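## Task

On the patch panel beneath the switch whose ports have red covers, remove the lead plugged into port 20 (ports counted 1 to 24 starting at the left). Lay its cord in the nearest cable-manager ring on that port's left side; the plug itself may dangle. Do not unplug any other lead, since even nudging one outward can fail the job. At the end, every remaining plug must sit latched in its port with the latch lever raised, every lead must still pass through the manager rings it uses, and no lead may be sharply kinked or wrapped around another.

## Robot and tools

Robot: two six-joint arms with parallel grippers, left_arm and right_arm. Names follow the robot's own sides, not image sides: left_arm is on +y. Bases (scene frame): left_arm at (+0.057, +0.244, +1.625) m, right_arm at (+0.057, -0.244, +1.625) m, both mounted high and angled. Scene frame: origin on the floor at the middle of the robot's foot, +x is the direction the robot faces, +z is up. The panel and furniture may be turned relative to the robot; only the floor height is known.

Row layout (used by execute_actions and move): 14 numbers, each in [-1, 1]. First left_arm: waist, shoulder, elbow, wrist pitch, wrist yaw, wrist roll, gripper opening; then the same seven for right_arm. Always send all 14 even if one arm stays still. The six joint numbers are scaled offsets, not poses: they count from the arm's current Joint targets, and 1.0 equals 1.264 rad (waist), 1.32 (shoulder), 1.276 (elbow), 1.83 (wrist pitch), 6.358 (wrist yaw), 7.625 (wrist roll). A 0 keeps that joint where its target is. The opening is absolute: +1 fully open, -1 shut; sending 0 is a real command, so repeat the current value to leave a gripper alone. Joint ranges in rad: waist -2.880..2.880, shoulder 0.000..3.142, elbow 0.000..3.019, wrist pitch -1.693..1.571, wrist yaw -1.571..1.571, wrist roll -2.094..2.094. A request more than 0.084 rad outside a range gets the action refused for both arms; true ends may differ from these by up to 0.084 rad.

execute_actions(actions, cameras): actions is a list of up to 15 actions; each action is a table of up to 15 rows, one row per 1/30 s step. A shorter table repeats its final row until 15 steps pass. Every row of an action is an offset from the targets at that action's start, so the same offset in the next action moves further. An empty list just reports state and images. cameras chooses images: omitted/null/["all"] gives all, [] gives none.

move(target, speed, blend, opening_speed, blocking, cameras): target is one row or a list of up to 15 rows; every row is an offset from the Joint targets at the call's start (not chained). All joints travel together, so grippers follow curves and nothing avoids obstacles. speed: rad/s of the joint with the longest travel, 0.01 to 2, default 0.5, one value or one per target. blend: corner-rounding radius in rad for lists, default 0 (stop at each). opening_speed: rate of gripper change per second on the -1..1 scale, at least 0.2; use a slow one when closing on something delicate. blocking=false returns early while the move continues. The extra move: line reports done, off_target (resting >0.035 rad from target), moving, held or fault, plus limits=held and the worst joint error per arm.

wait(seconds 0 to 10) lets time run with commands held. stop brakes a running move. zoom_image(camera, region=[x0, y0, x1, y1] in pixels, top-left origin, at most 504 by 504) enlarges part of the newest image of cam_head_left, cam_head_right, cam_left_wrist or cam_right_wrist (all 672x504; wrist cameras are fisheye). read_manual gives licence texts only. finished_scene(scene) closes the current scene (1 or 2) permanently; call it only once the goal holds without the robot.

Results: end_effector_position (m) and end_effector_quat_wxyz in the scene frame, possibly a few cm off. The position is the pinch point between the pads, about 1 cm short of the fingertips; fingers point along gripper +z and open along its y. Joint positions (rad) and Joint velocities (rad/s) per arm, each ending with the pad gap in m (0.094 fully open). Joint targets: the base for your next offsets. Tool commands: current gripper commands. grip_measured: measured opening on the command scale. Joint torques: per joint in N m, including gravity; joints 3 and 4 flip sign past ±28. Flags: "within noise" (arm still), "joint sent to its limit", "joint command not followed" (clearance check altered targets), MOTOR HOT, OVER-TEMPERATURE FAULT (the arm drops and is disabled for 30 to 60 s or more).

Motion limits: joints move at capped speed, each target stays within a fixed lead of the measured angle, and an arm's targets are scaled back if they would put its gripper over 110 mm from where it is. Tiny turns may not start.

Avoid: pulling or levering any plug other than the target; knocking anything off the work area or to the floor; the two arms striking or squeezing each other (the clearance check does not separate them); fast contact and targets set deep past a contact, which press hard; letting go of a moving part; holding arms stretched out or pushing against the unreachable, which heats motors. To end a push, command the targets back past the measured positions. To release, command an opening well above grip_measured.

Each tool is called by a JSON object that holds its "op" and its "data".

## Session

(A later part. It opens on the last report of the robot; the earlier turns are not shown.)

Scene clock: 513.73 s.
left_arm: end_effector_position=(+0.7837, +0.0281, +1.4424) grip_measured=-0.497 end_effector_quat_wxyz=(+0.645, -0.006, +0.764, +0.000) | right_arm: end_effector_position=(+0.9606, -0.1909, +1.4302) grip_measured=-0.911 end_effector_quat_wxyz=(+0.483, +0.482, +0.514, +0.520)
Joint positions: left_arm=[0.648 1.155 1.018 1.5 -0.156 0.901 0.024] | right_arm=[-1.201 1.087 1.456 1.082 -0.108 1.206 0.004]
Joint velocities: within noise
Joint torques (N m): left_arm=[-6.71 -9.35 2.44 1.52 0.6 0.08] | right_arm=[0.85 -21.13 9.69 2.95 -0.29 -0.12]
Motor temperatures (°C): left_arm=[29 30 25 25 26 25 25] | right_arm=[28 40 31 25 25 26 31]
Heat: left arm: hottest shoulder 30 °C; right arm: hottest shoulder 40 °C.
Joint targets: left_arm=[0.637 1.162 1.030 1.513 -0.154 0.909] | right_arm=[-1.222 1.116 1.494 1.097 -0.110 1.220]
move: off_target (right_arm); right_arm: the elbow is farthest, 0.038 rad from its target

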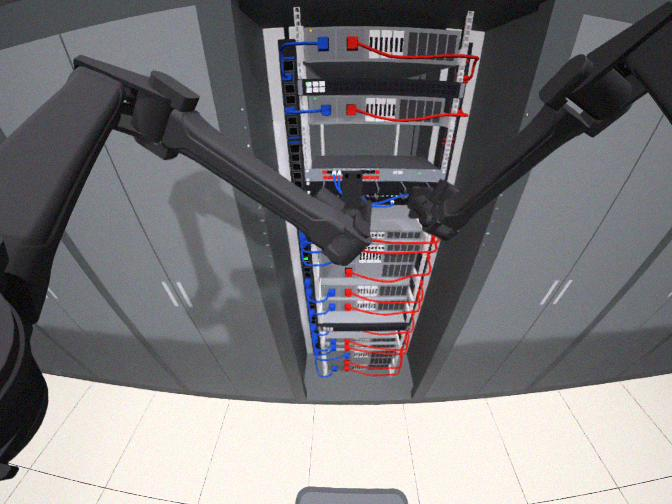

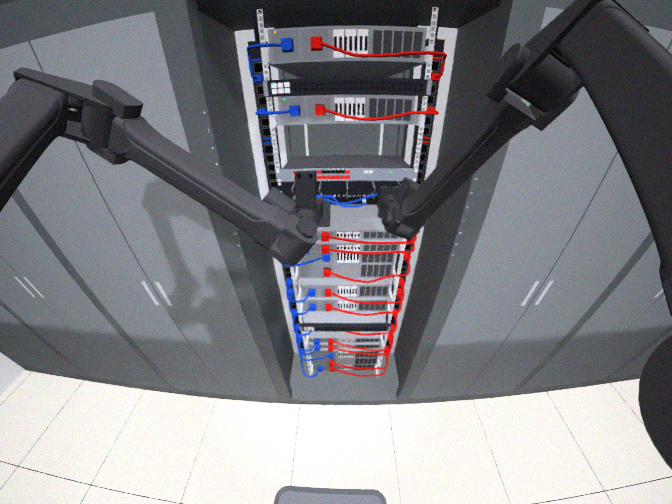

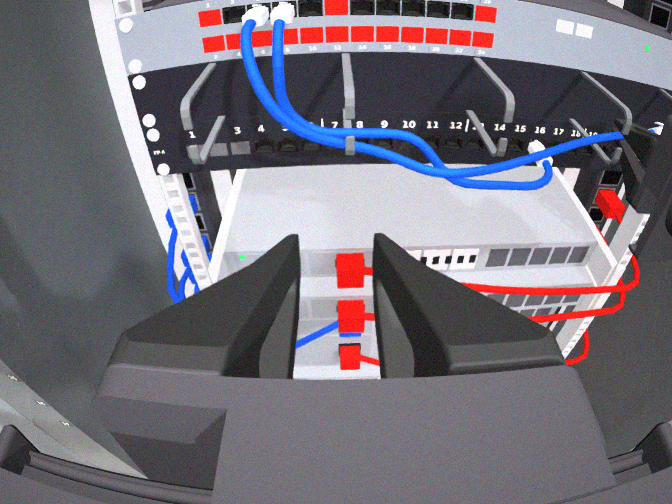

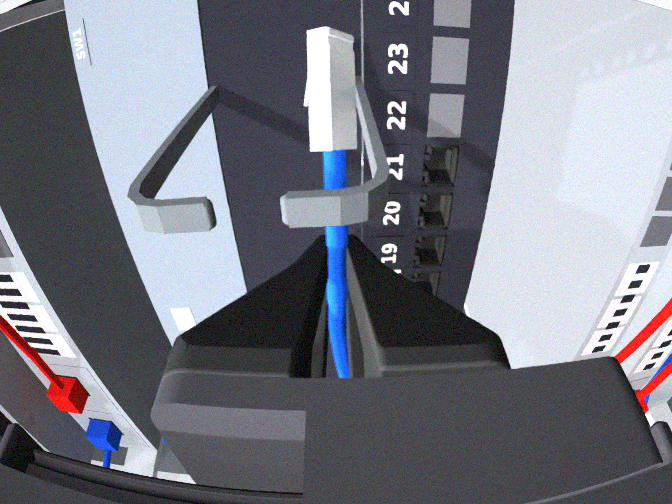

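{"op": "move", "data": {"target": [0,0,0,0,0,0,-0.5,-0.0076,0.0120,0.007,0.0044,0,0,-1], "speed": 0.05}}

{"op": "zoom_image", "data": {"camera": "cam_left_wrist", "region": [540, 80, 672, 212]}}

{"op": "zoom_image", "data": {"camera": "cam_right_wrist", "region": [200, 60, 460, 400]}}

Scene clock: 519.77 s.
left_arm: end_effector_position=(+0.7837, +0.0281, +1.4424) grip_measured=-0.497 end_effector_quat_wxyz=(+0.645, -0.006, +0.764, +0.000) | right_arm: end_effector_position=(+0.9619, -0.1918, +1.4283) grip_measured=-0.911 end_effector_quat_wxyz=(+0.488, +0.478, +0.513, +0.520)
Joint positions: left_arm=[0.648 1.155 1.018 1.5 -0.156 0.901 0.024] | right_arm=[-1.208 1.098 1.466 1.093 -0.111 1.206 0.004]
Joint velocities: within noise
Joint torques (N m): left_arm=[-6.36 -9 2.43 1.59 0.59 0.1] | right_arm=[0.73 -20.6 9.5 2.95 -0.19 -0.11]
Motor temperatures (°C): left_arm=[29 30 25 25 26 25 25] | right_arm=[28 40 31 25 25 26 31]
Heat: left arm: hottest shoulder 30 °C; right arm: hottest shoulder 40 °C.
Joint targets: left_arm=[0.637 1.162 1.030 1.513 -0.154 0.909] | right_arm=[-1.231 1.132 1.503 1.105 -0.110 1.220]
move: off_target (right_arm); right_arm: the elbow is farthest, 0.037 rad from its target

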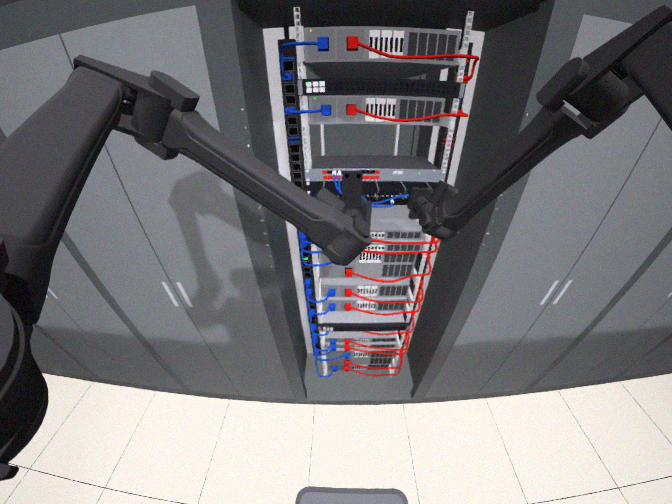

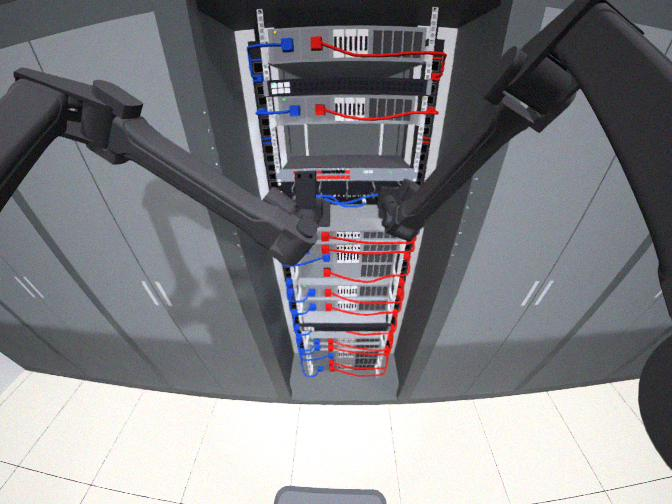

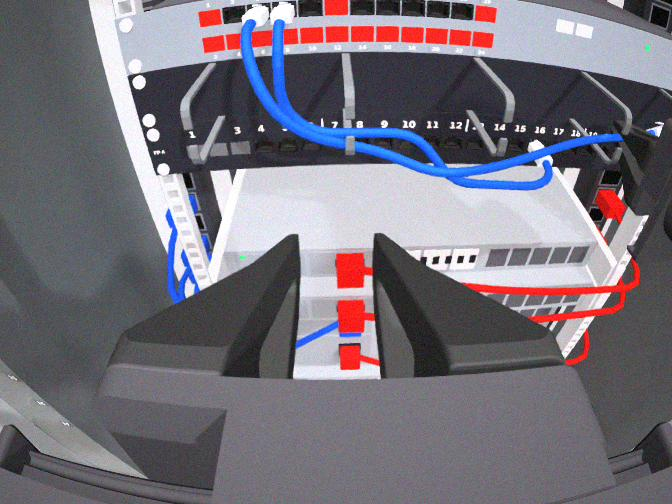

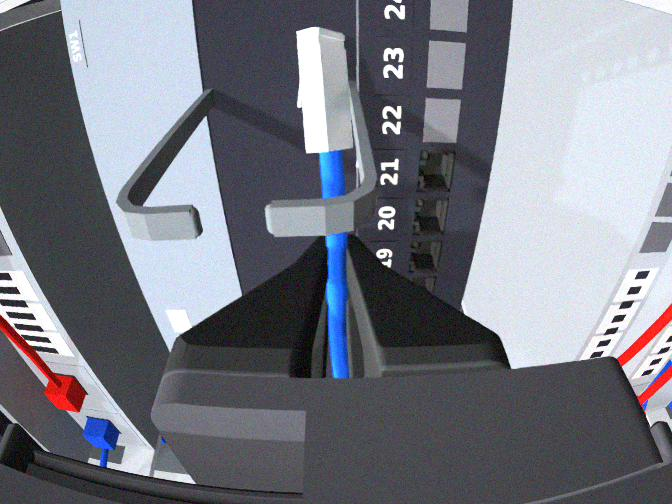

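Scaled by 3.818 from the camera's 672x504 image, which has a finer 960x720 frame.

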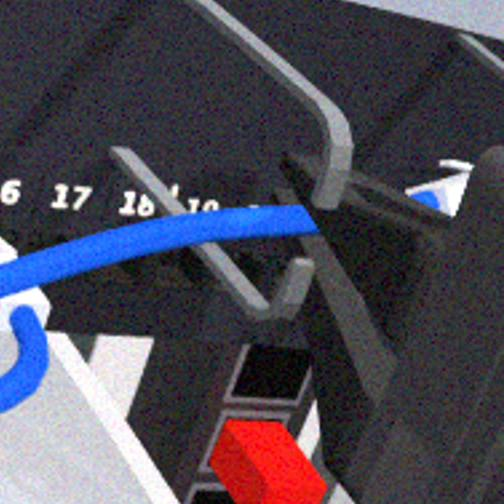

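Scaled by 1.482 from the camera's 672x504 image, which has a finer 960x720 frame.

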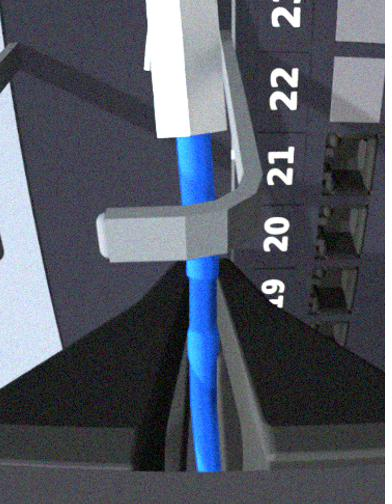

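{"op": "move", "data": {"target": [0,0,0,0,0,0,-0.5,0,0,0,0,0,0,-0.7], "speed": 0.05, "opening_speed": 0.2}}

{"op": "zoom_image", "data": {"camera": "cam_left_wrist", "region": [540, 80, 672, 212]}}

{"op": "zoom_image", "data": {"camera": "cam_right_wrist", "region": [200, 60, 460, 400]}}

Scene clock: 524.47 s.
left_arm: end_effector_position=(+0.7837, +0.0281, +1.4424) grip_measured=-0.497 end_effector_quat_wxyz=(+0.645, -0.006, +0.764, +0.000) | right_arm: end_effector_position=(+0.9617, -0.1919, +1.4263) grip_measured=-0.703 end_effector_quat_wxyz=(+0.488, +0.478, +0.514, +0.519)
Joint positions: left_arm=[0.648 1.155 1.018 1.5 -0.156 0.901 0.024] | right_arm=[-1.211 1.101 1.467 1.094 -0.111 1.206 0.014]
Joint velocities: within noise
Joint torques (N m): left_arm=[-6.59 -9.29 2.45 1.57 0.62 0.1] | right_arm=[0.91 -21.07 9.48 2.84 -0.16 -0.11]
Motor temperatures (°C): left_arm=[29 30 25 25 26 25 25] | right_arm=[28 39 31 25 25 26 31]
Heat: left arm: hottest shoulder 30 °C; right arm: hottest shoulder 39 °C.
Joint targets: left_arm=[0.637 1.162 1.030 1.513 -0.154 0.909] | right_arm=[-1.231 1.131 1.503 1.105 -0.110 1.220]
move: off_target (right_arm); right_arm: the elbow is farthest, 0.036 rad from its target

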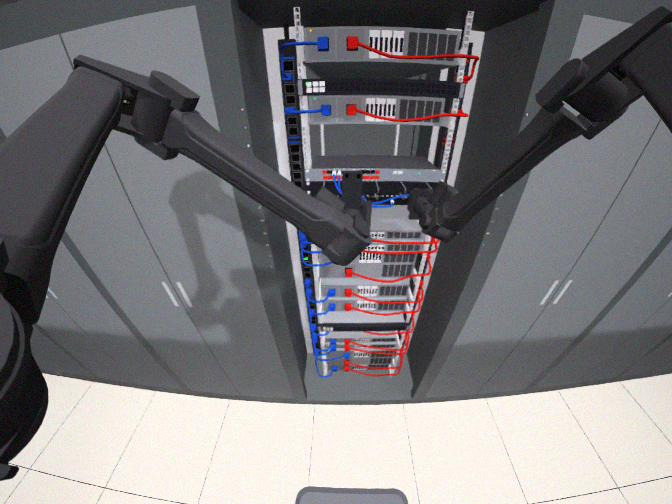

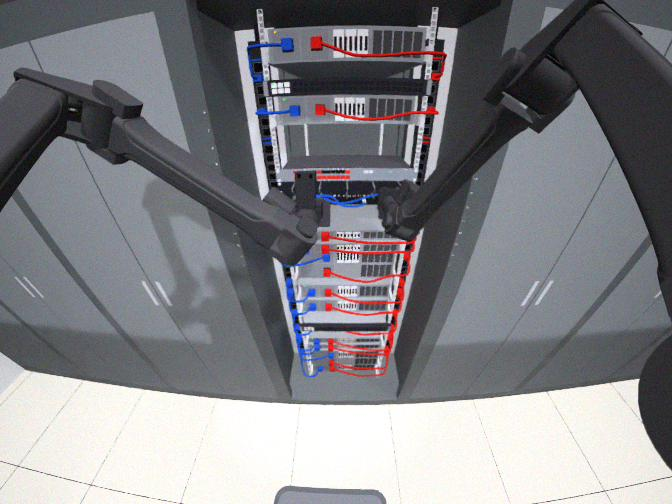

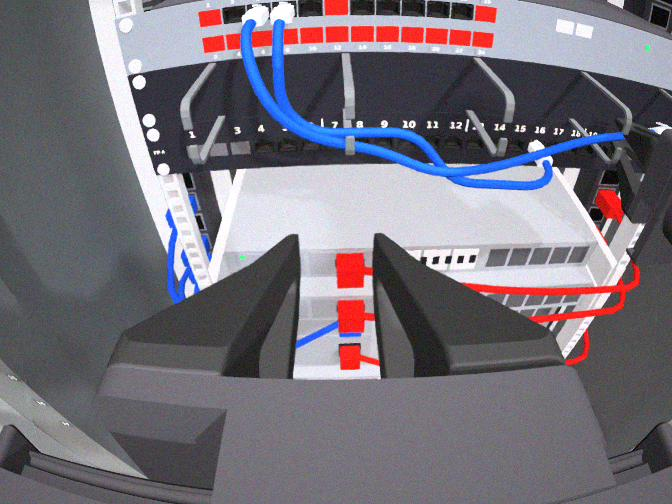

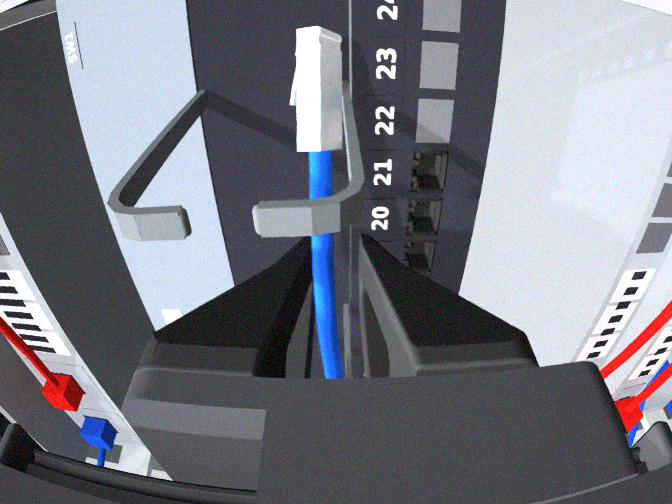

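Scaled by 3.818 from the camera's 672x504 image, which has a finer 960x720 frame.

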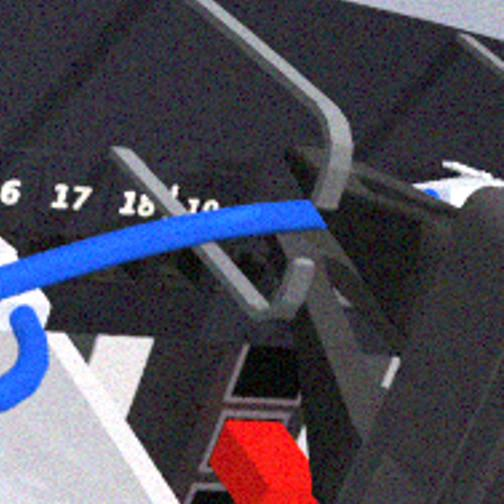

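Scaled by 1.482 from the camera's 672x504 image, which has a finer 960x720 frame.

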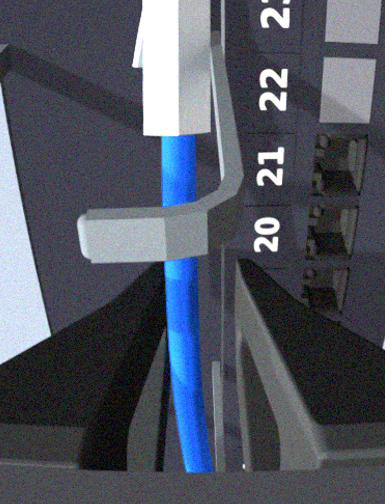

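{"op": "move", "data": {"target": [[0,0,0,0,0,0,-0.5,0,-0.0303,-0.0313,0,0,0,-0.6],[0,0,0,0,0,0,-0.5,-0.0032,-0.0477,-0.0627,0.0169,0,0,-0.6]], "speed": 0.06, "blend": [0.01, 0], "opening_speed": 0.2}}

{"op": "zoom_image", "data": {"camera": "cam_left_wrist", "region": [540, 80, 672, 212]}}

{"op": "zoom_image", "data": {"camera": "cam_right_wrist", "region": [200, 60, 460, 400]}}

Scene clock: 537.73 s.
left_arm: end_effector_position=(+0.7837, +0.0281, +1.4424) grip_measured=-0.497 end_effector_quat_wxyz=(+0.645, -0.006, +0.764, +0.000) | right_arm: end_effector_position=(+0.9524, -0.1930, +1.4267) grip_measured=-0.602 end_effector_quat_wxyz=(+0.490, +0.476, +0.514, +0.518)
Joint positions: left_arm=[0.648 1.155 1.018 1.5 -0.156 0.901 0.024] | right_arm=[-1.215 1.09 1.434 1.119 -0.111 1.206 0.019]
Joint velocities: within noise
Joint torques (N m): left_arm=[-6.83 -9.11 2.39 1.7 0.62 0.07] | right_arm=[0.91 -25.17 4.96 3 -0.17 -0.11]
Motor temperatures (°C): left_arm=[29 30 25 25 26 25 25] | right_arm=[28 40 32 25 25 26 30]
Heat: left arm: hottest shoulder 30 °C; right arm: hottest shoulder 40 °C.
Joint targets: left_arm=[0.637 1.162 1.030 1.513 -0.154 0.909] | right_arm=[-1.236 1.069 1.423 1.136 -0.110 1.220]
move: done; blend cut to 0 rad at target 1

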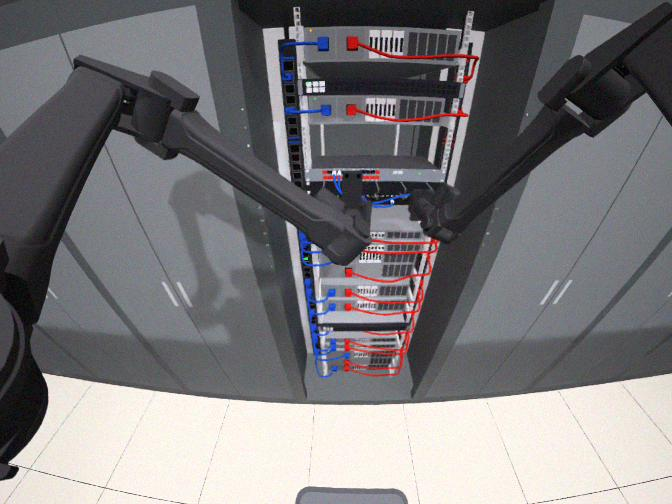

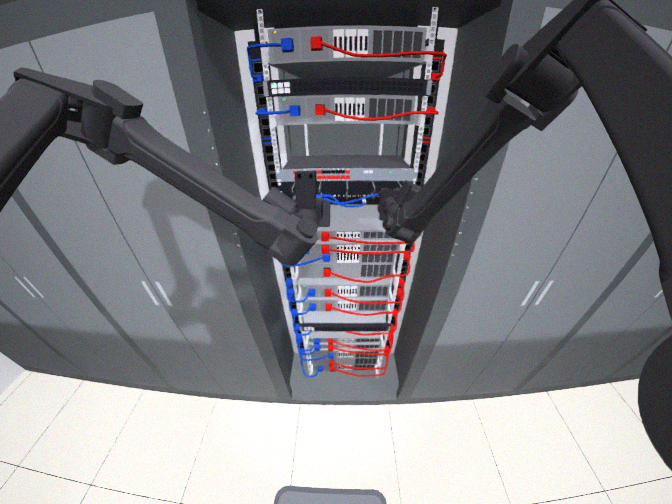

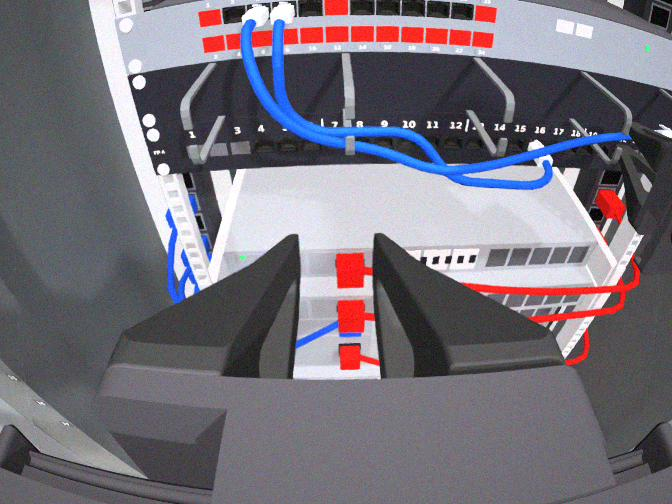

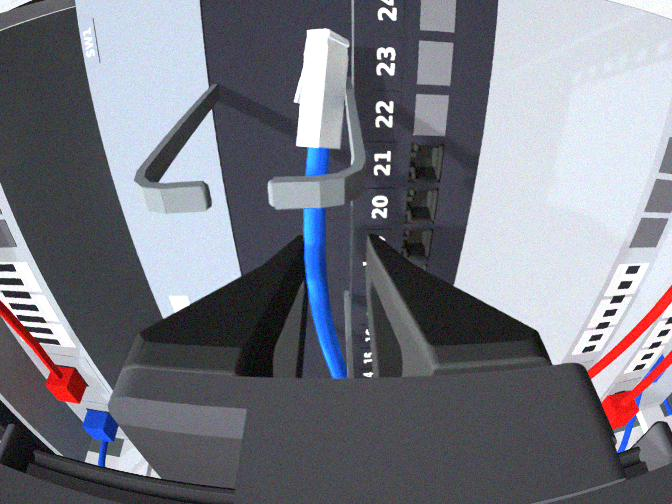

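Scaled by 3.818 from the camera's 672x504 image, which has a finer 960x720 frame.

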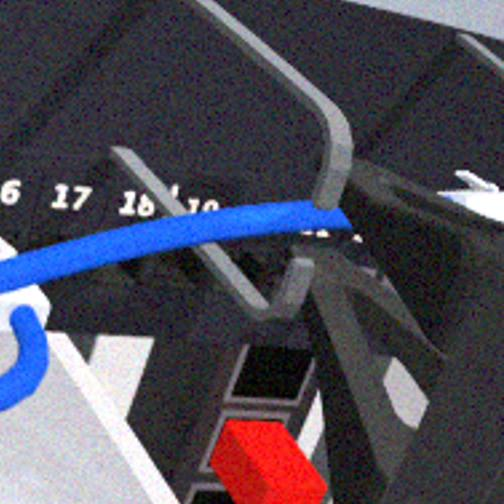

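Scaled by 1.482 from the camera's 672x504 image, which has a finer 960x720 frame.

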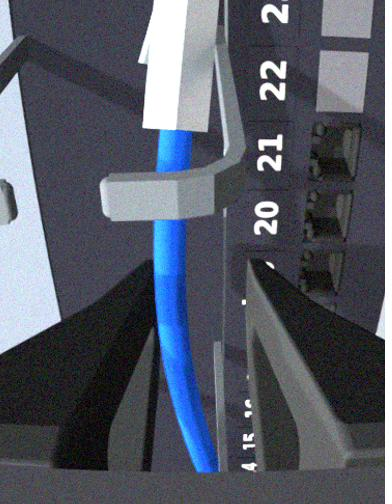

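{"op": "move", "data": {"target": [0,0,0,0,0,0,-0.5,-0.0158,-0.0485,-0.1458,0.0604,0,0,-0.45], "speed": 0.08, "opening_speed": 0.2}}

{"op": "zoom_image", "data": {"camera": "cam_left_wrist", "region": [540, 80, 672, 212]}}

{"op": "zoom_image", "data": {"camera": "cam_right_wrist", "region": [200, 60, 460, 400]}}

Scene clock: 545.87 s.
left_arm: end_effector_position=(+0.7837, +0.0281, +1.4424) grip_measured=-0.497 end_effector_quat_wxyz=(+0.645, -0.006, +0.764, +0.000) | right_arm: end_effector_position=(+0.8978, -0.1964, +1.4256) grip_measured=-0.452 end_effector_quat_wxyz=(+0.490, +0.475, +0.524, +0.510)
Joint positions: left_arm=[0.648 1.155 1.018 1.5 -0.156 0.901 0.024] | right_arm=[-1.236 1.027 1.246 1.228 -0.111 1.206 0.026]
Joint velocities: within noise
Joint torques (N m): left_arm=[-6.65 -9.23 2.44 1.62 0.57 0.08] | right_arm=[0.79 -23.65 3.96 3.04 -0.14 -0.12]
Motor temperatures (°C): left_arm=[29 30 25 25 26 25 25] | right_arm=[28 39 31 25 25 26 30]
Heat: left arm: hottest shoulder 30 °C; right arm: hottest shoulder 39 °C.
Joint targets: left_arm=[0.637 1.162 1.030 1.513 -0.154 0.909] | right_arm=[-1.255 1.005 1.237 1.246 -0.110 1.220]
move: done

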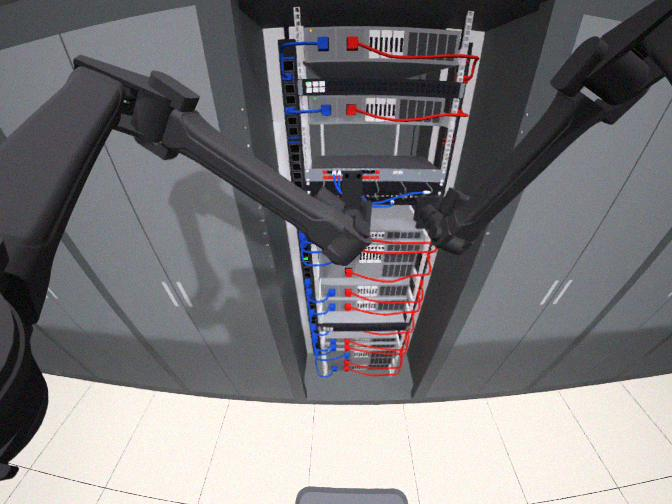

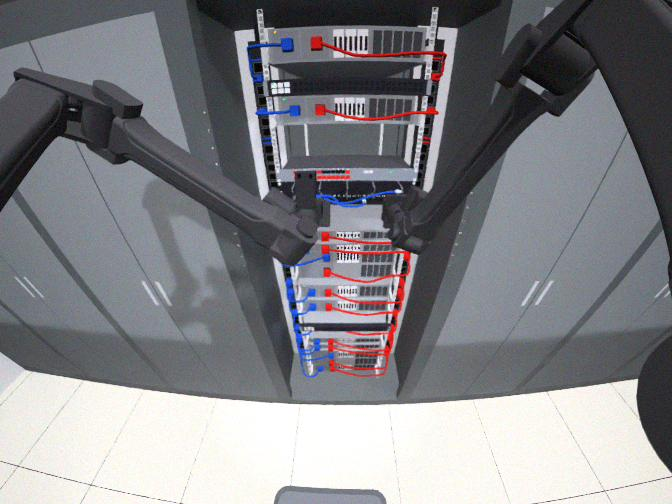

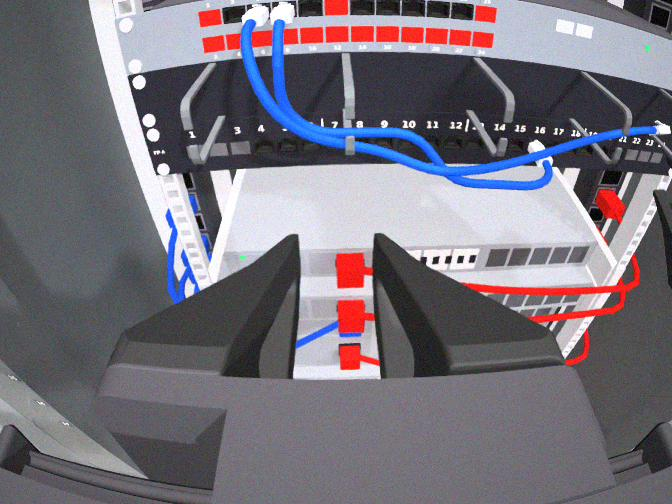

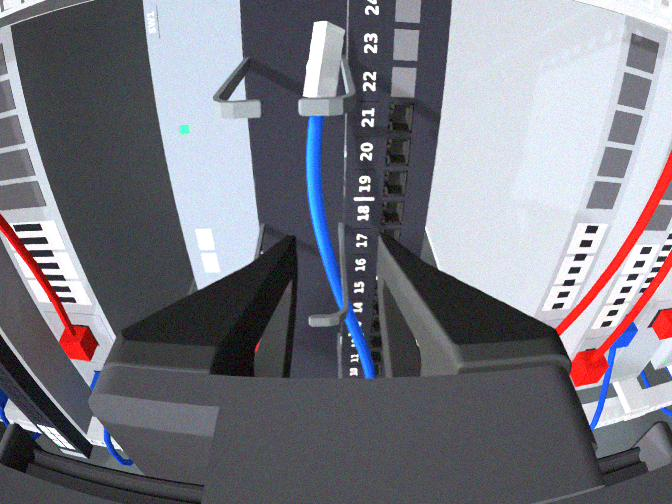

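Scaled by 3.818 from the camera's 672x504 image, which has a finer 960x720 frame.

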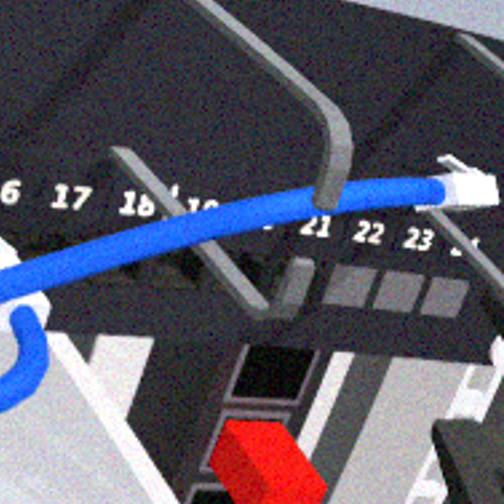

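Scaled by 1.482 from the camera's 672x504 image, which has a finer 960x720 frame.

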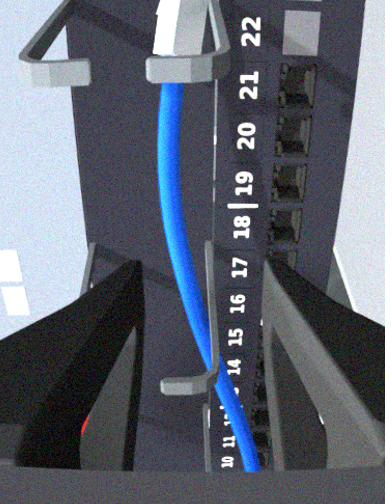

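{"op": "zoom_image", "data": {"camera": "cam_left_wrist", "region": [400, 110, 570, 210]}}

{"op": "zoom_image", "data": {"camera": "cam_left_wrist", "region": [220, 0, 420, 200]}}

{"op": "zoom_image", "data": {"camera": "cam_right_wrist", "region": [290, 200, 410, 380]}}

Scaled by 2.965 from the camera's 672x504 image, which has a finer 960x720 frame.

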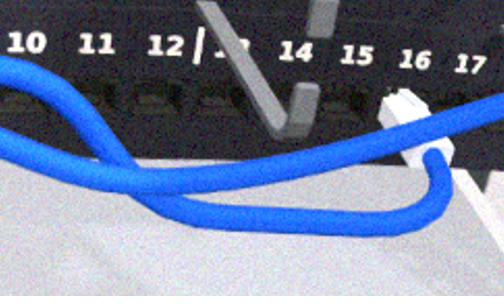

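Scaled by 2.520 from the camera's 672x504 image, which has a finer 960x720 frame.

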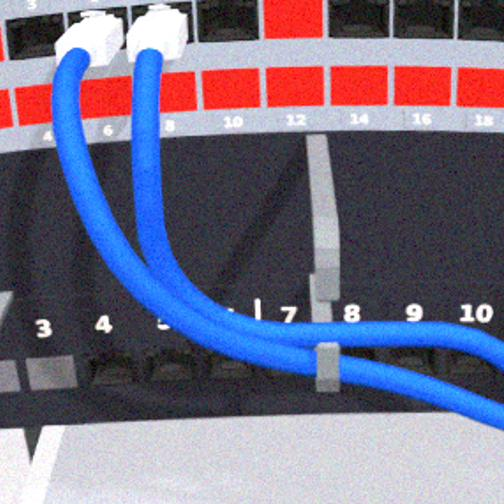

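Scaled by 2.800 from the camera's 672x504 image, which has a finer 960x720 frame.

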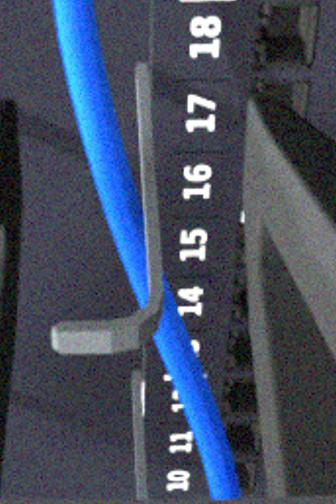

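{"op": "move", "data": {"target": [0,0,0,0,0,0,-0.5,-0.0127,-0.038,-0.149,0.0656,0,0,-0.45], "speed": 0.2}}

{"op": "zoom_image", "data": {"camera": "cam_left_wrist", "region": [540, 80, 672, 212]}}

{"op": "zoom_image", "data": {"camera": "cam_right_wrist", "region": [240, 60, 440, 400]}}

Scene clock: 562.50 s.
left_arm: end_effector_position=(+0.7837, +0.0281, +1.4424) grip_measured=-0.497 end_effector_quat_wxyz=(+0.645, -0.006, +0.764, +0.000) | right_arm: end_effector_position=(+0.8365, -0.1978, +1.4242) grip_measured=-0.452 end_effector_quat_wxyz=(+0.487, +0.475, +0.534, +0.502)
Joint positions: left_arm=[0.648 1.155 1.018 1.5 -0.156 0.901 0.024] | right_arm=[-1.252 0.976 1.055 1.349 -0.111 1.206 0.026]
Joint velocities: within noise
Joint torques (N m): left_arm=[-6.83 -9.29 2.44 1.46 0.59 0.08] | right_arm=[0.26 -21.77 2.63 3.06 -0.14 -0.12]
Motor temperatures (°C): left_arm=[29 30 25 25 26 25 25] | right_arm=[28 41 30 25 25 26 30]
Heat: left arm: hottest shoulder 30 °C; right arm: hottest shoulder 41 °C.
Joint targets: left_arm=[0.637 1.162 1.030 1.513 -0.154 0.909] | right_arm=[-1.271 0.954 1.047 1.367 -0.110 1.220]
move: done

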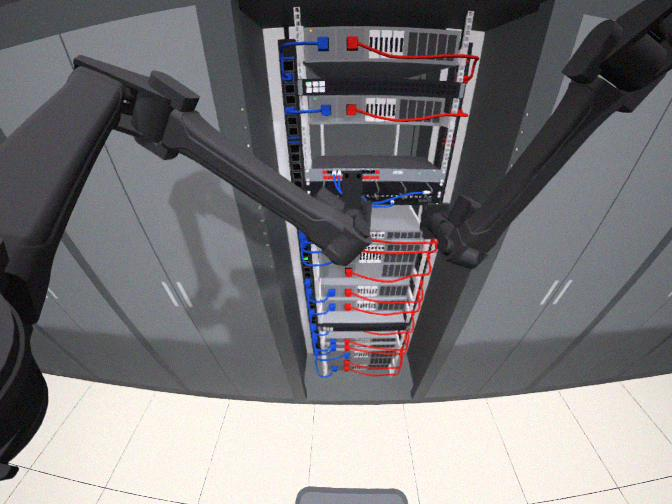

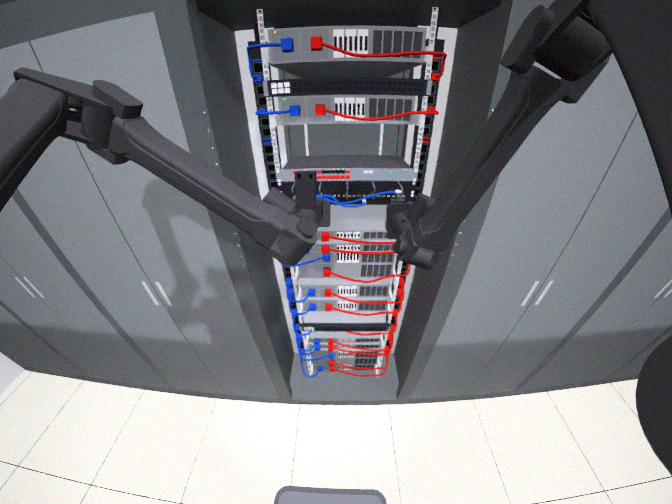

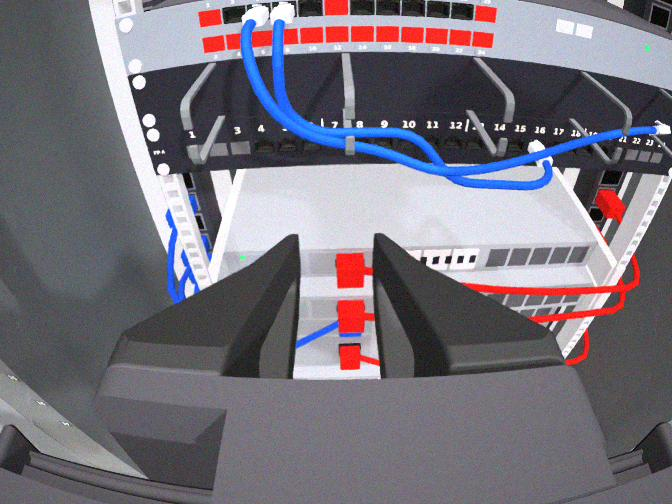

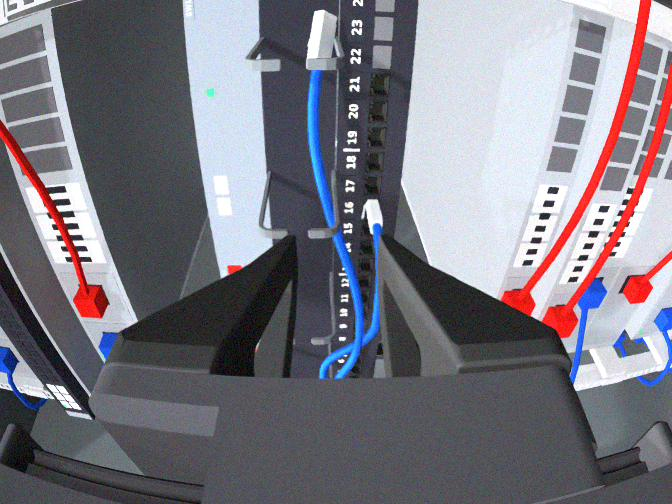

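Scaled by 3.818 from the camera's 672x504 image, which has a finer 960x720 frame.

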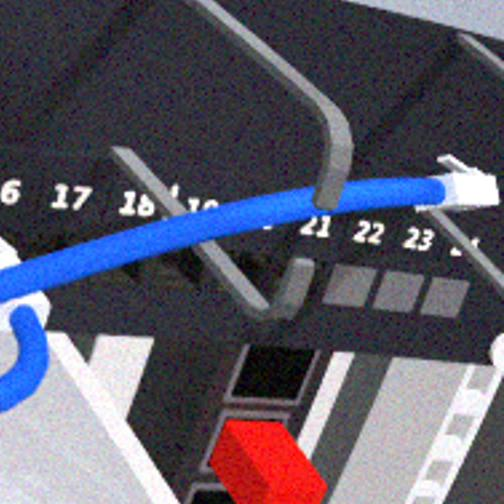

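Scaled by 1.482 from the camera's 672x504 image, which has a finer 960x720 frame.

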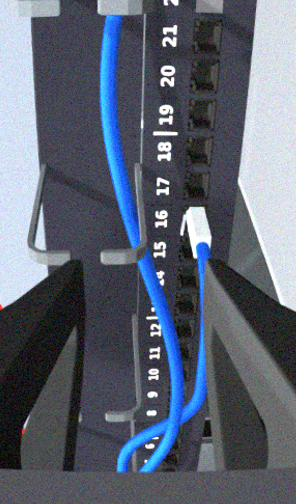

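{"op": "finished_scene", "data": {"scene": 2}}

The scene is finished: the task was done.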